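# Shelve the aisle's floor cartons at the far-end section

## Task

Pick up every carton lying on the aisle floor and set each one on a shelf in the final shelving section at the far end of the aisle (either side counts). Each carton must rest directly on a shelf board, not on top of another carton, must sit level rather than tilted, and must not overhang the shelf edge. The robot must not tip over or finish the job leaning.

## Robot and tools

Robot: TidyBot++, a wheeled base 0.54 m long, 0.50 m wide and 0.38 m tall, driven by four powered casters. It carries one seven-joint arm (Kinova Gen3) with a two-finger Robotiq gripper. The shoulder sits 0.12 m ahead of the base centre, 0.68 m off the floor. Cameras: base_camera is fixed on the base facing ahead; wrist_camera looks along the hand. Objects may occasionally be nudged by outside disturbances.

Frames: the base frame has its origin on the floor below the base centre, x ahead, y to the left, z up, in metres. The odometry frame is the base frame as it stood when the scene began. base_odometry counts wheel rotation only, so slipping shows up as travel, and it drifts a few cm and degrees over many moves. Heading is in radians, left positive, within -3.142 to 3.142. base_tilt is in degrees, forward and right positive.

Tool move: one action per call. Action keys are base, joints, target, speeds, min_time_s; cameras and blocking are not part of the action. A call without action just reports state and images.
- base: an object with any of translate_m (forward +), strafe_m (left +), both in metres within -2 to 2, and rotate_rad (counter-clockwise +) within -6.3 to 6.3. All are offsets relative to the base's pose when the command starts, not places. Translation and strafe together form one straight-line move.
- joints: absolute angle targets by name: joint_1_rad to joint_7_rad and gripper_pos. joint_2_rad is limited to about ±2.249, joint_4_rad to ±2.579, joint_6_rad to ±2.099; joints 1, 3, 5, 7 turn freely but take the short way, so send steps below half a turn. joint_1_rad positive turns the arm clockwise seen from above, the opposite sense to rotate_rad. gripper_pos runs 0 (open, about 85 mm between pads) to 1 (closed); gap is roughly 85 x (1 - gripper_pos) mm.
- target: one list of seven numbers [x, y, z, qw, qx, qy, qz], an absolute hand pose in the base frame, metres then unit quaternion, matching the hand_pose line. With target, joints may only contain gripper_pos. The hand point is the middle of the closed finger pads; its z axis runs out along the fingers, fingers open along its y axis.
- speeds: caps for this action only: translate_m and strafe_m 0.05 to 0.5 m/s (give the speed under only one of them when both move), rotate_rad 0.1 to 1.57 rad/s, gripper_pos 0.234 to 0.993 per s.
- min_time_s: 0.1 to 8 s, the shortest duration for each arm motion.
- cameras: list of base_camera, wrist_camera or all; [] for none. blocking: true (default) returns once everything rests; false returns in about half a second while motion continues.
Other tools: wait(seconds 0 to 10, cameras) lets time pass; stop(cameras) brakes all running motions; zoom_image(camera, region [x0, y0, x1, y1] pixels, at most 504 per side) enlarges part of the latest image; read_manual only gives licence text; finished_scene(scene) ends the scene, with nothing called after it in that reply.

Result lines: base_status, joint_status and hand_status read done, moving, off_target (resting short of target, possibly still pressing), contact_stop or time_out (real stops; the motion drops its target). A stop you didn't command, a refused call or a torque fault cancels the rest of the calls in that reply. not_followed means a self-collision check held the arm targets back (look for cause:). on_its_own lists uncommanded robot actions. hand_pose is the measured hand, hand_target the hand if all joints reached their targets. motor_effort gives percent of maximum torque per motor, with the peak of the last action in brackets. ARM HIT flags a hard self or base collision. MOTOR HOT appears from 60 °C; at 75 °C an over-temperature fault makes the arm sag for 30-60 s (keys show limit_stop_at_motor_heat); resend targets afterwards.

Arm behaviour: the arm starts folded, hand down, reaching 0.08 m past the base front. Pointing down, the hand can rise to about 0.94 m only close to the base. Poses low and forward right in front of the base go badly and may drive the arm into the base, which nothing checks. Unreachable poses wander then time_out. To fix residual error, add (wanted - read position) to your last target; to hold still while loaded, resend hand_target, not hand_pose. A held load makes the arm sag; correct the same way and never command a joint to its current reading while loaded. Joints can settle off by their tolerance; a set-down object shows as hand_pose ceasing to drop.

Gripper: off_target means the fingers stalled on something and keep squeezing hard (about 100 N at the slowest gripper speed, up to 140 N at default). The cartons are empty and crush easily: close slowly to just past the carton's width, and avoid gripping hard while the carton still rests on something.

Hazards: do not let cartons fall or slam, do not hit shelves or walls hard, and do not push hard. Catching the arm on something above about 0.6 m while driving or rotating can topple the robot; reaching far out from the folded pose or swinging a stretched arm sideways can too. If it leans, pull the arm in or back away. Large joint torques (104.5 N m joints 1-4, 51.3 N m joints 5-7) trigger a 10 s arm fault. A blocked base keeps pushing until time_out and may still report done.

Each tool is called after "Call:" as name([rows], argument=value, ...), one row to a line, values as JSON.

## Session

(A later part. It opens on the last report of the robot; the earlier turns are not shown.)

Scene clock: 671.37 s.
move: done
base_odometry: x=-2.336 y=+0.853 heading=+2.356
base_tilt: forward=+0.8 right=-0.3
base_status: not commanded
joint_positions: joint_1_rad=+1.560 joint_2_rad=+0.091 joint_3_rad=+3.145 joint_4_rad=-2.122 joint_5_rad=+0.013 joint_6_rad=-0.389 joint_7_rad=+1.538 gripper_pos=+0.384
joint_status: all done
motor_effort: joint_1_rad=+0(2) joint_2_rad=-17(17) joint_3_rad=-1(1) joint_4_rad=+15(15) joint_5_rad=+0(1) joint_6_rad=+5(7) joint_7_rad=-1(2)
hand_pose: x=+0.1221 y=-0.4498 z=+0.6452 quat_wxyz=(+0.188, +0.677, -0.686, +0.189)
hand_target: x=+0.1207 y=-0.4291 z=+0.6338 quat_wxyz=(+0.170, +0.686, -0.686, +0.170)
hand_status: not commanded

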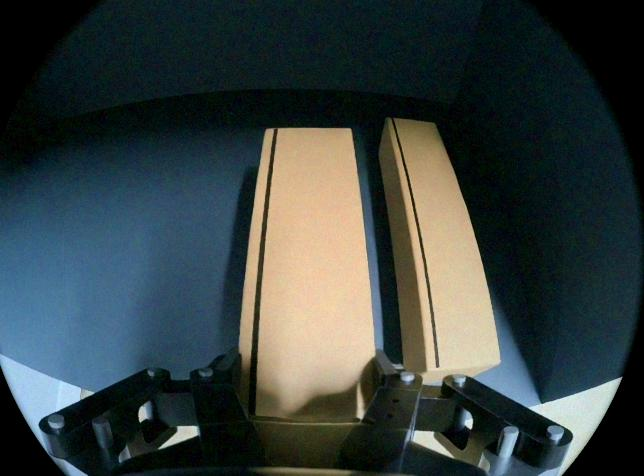

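Call:
move(joints={"joint_2_rad": 0.221, "joint_4_rad": -2.243, "joint_6_rad": -0.147}, min_time_s=2)

Call:
move(joints={"joint_2_rad": 0.43, "joint_4_rad": -1.866, "joint_6_rad": -0.355}, min_time_s=2.5, cameras=["wrist_camera"])

Call:
move(joints={"joint_2_rad": 0.46, "joint_4_rad": -1.945, "joint_6_rad": -0.2}, min_time_s=2, cameras=["wrist_camera"])

Scene clock: 679.67 s.
move: done
base_odometry: x=-2.336 y=+0.853 heading=+2.356
base_tilt: forward=+0.8 right=-0.3
base_status: not commanded
joint_positions: joint_1_rad=+1.560 joint_2_rad=+0.206 joint_3_rad=+3.145 joint_4_rad=-2.214 joint_5_rad=+0.013 joint_6_rad=-0.198 joint_7_rad=+1.538 gripper_pos=+0.384
joint_status: all done
motor_effort: joint_1_rad=+0(1) joint_2_rad=-18(19) joint_3_rad=-1(1) joint_4_rad=+12(15) joint_5_rad=+0(1) joint_6_rad=+6(7) joint_7_rad=+0(1)
hand_pose: x=+0.1228 y=-0.4494 z=+0.5879 quat_wxyz=(+0.182, +0.679, -0.687, +0.184)
hand_target: x=+0.1207 y=-0.4468 z=+0.5789 quat_wxyz=(+0.185, +0.682, -0.682, +0.186)
hand_status: not commanded
pictures: none

Scene clock: 682.47 s.
move: done
base_odometry: x=-2.336 y=+0.853 heading=+2.356
base_tilt: forward=+0.8 right=-0.3
base_status: not commanded
joint_positions: joint_1_rad=+1.560 joint_2_rad=+0.412 joint_3_rad=+3.145 joint_4_rad=-1.898 joint_5_rad=+0.013 joint_6_rad=-0.310 joint_7_rad=+1.538 gripper_pos=+0.384
joint_status: all done
motor_effort: joint_1_rad=+1(1) joint_2_rad=-25(26) joint_3_rad=-1(1) joint_4_rad=+14(14) joint_5_rad=+0(1) joint_6_rad=+6(7) joint_7_rad=-1(1)
hand_pose: x=+0.1232 y=-0.5558 z=+0.5853 quat_wxyz=(+0.182, +0.679, -0.687, +0.183)
hand_target: x=+0.1208 y=-0.5573 z=+0.5812 quat_wxyz=(+0.172, +0.686, -0.686, +0.172)
hand_status: not commanded

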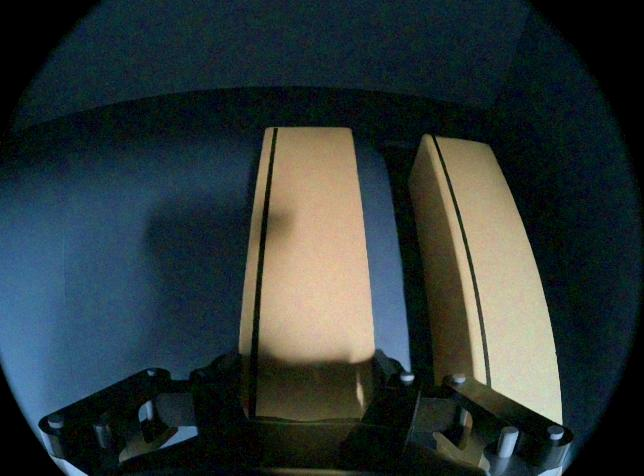

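Scene clock: 684.77 s.
move: done
base_odometry: x=-2.336 y=+0.853 heading=+2.356
base_tilt: forward=+0.8 right=-0.3
base_status: not commanded
joint_positions: joint_1_rad=+1.560 joint_2_rad=+0.427 joint_3_rad=+3.145 joint_4_rad=-1.912 joint_5_rad=+0.013 joint_6_rad=-0.260 joint_7_rad=+1.538 gripper_pos=+0.384
joint_status: all done
motor_effort: joint_1_rad=+0(2) joint_2_rad=-18(27) joint_3_rad=-1(1) joint_4_rad=+13(14) joint_5_rad=+0(1) joint_6_rad=+7(8) joint_7_rad=+0(1)
hand_pose: x=+0.1233 y=-0.5610 z=+0.5794 quat_wxyz=(+0.188, +0.677, -0.686, +0.190)
hand_target: x=+0.1208 y=-0.5571 z=+0.5584 quat_wxyz=(+0.187, +0.682, -0.682, +0.188)
hand_status: not commanded

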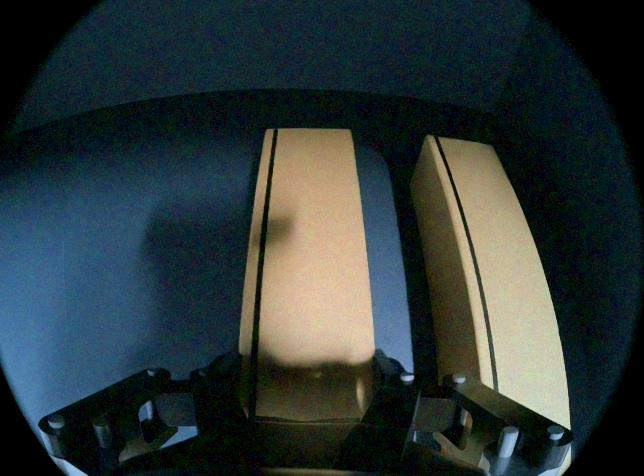

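Call:
move(joints={"joint_2_rad": 0.447}, min_time_s=0.5)

Call:
move(joints={"gripper_pos": 0.15}, speeds={"gripper_pos": 0.234}, cameras=["wrist_camera"])

Call:
move(joints={"joint_2_rad": 0.083, "joint_4_rad": -2.145, "joint_6_rad": -0.428}, min_time_s=2.5, cameras=["wrist_camera"])

Scene clock: 691.23 s.
move: done
base_odometry: x=-2.336 y=+0.853 heading=+2.356
base_tilt: forward=+0.8 right=-0.3
base_status: not commanded
joint_positions: joint_1_rad=+1.560 joint_2_rad=+0.427 joint_3_rad=+3.145 joint_4_rad=-1.913 joint_5_rad=+0.013 joint_6_rad=-0.259 joint_7_rad=+1.538 gripper_pos=+0.384
joint_status: all done
motor_effort: joint_1_rad=+0(2) joint_2_rad=-18(20) joint_3_rad=-1(1) joint_4_rad=+13(13) joint_5_rad=+0(0) joint_6_rad=+6(8) joint_7_rad=-1(1)
hand_pose: x=+0.1233 y=-0.5609 z=+0.5795 quat_wxyz=(+0.189, +0.677, -0.685, +0.190)
hand_target: x=+0.1208 y=-0.5587 z=+0.5657 quat_wxyz=(+0.192, +0.681, -0.681, +0.192)
hand_status: not commanded
pictures: none

Scene clock: 692.83 s.
move: done
base_odometry: x=-2.336 y=+0.853 heading=+2.356
base_tilt: forward=+0.8 right=-0.3
base_status: not commanded
joint_positions: joint_1_rad=+1.561 joint_2_rad=+0.435 joint_3_rad=+3.145 joint_4_rad=-1.915 joint_5_rad=+0.013 joint_6_rad=-0.247 joint_7_rad=+1.538 gripper_pos=+0.152
joint_status: all done
motor_effort: joint_1_rad=+0(2) joint_2_rad=-26(27) joint_3_rad=-1(2) joint_4_rad=+13(14) joint_5_rad=+0(1) joint_6_rad=+6(7) joint_7_rad=+0(1)
hand_pose: x=+0.1232 y=-0.5625 z=+0.5763 quat_wxyz=(+0.189, +0.677, -0.685, +0.191)
hand_target: x=+0.1208 y=-0.5587 z=+0.5657 quat_wxyz=(+0.192, +0.681, -0.681, +0.192)
hand_status: not commanded

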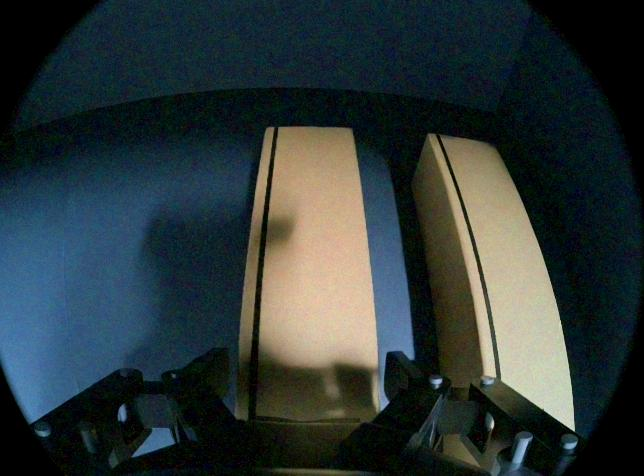

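Scene clock: 695.67 s.
move: done
base_odometry: x=-2.336 y=+0.853 heading=+2.356
base_tilt: forward=+0.8 right=-0.3
base_status: not commanded
joint_positions: joint_1_rad=+1.561 joint_2_rad=+0.100 joint_3_rad=+3.145 joint_4_rad=-2.114 joint_5_rad=+0.013 joint_6_rad=-0.382 joint_7_rad=+1.538 gripper_pos=+0.152
joint_status: all done
motor_effort: joint_1_rad=+0(1) joint_2_rad=-16(27) joint_3_rad=-1(1) joint_4_rad=+14(15) joint_5_rad=+0(1) joint_6_rad=+6(7) joint_7_rad=+0(2)
hand_pose: x=+0.1219 y=-0.4551 z=+0.6458 quat_wxyz=(+0.190, +0.676, -0.686, +0.191)
hand_target: x=+0.1207 y=-0.4291 z=+0.6338 quat_wxyz=(+0.170, +0.686, -0.686, +0.170)
hand_status: not commanded

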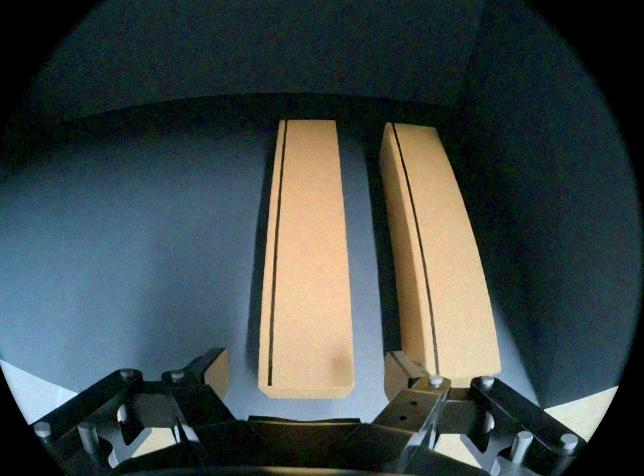

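Call:
move(joints={"joint_1_rad": 0.0}, cameras=["base_camera"])

Call:
finished_scene(scene=1)

Scene clock: 702.27 s.
move: done
base_odometry: x=-2.336 y=+0.853 heading=+2.356
base_tilt: forward=+0.8 right=-0.3
base_status: not commanded
joint_positions: joint_1_rad=+0.011 joint_2_rad=+0.100 joint_3_rad=+3.145 joint_4_rad=-2.114 joint_5_rad=+0.013 joint_6_rad=-0.382 joint_7_rad=+1.538 gripper_pos=+0.152
joint_status: all done
motor_effort: joint_1_rad=+0(2) joint_2_rad=-16(18) joint_3_rad=-1(1) joint_4_rad=+14(15) joint_5_rad=+0(1) joint_6_rad=+5(7) joint_7_rad=+0(1)
hand_pose: x=+0.5740 y=-0.0065 z=+0.6458 quat_wxyz=(+0.002, +0.963, -0.017, +0.269)
hand_target: x=+0.5481 y=+0.0013 z=+0.6338 quat_wxyz=(+0.000, +0.971, +0.000, +0.240)
hand_status: not commanded

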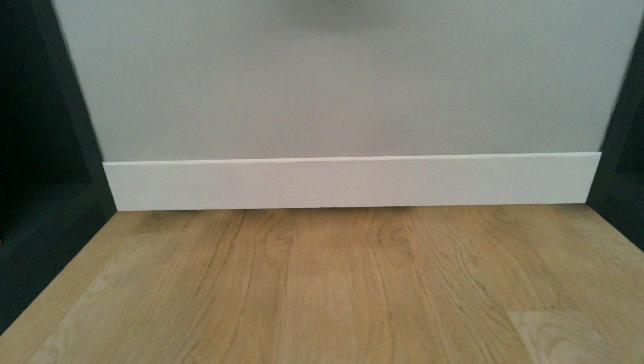

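The scene is finished: the task was done.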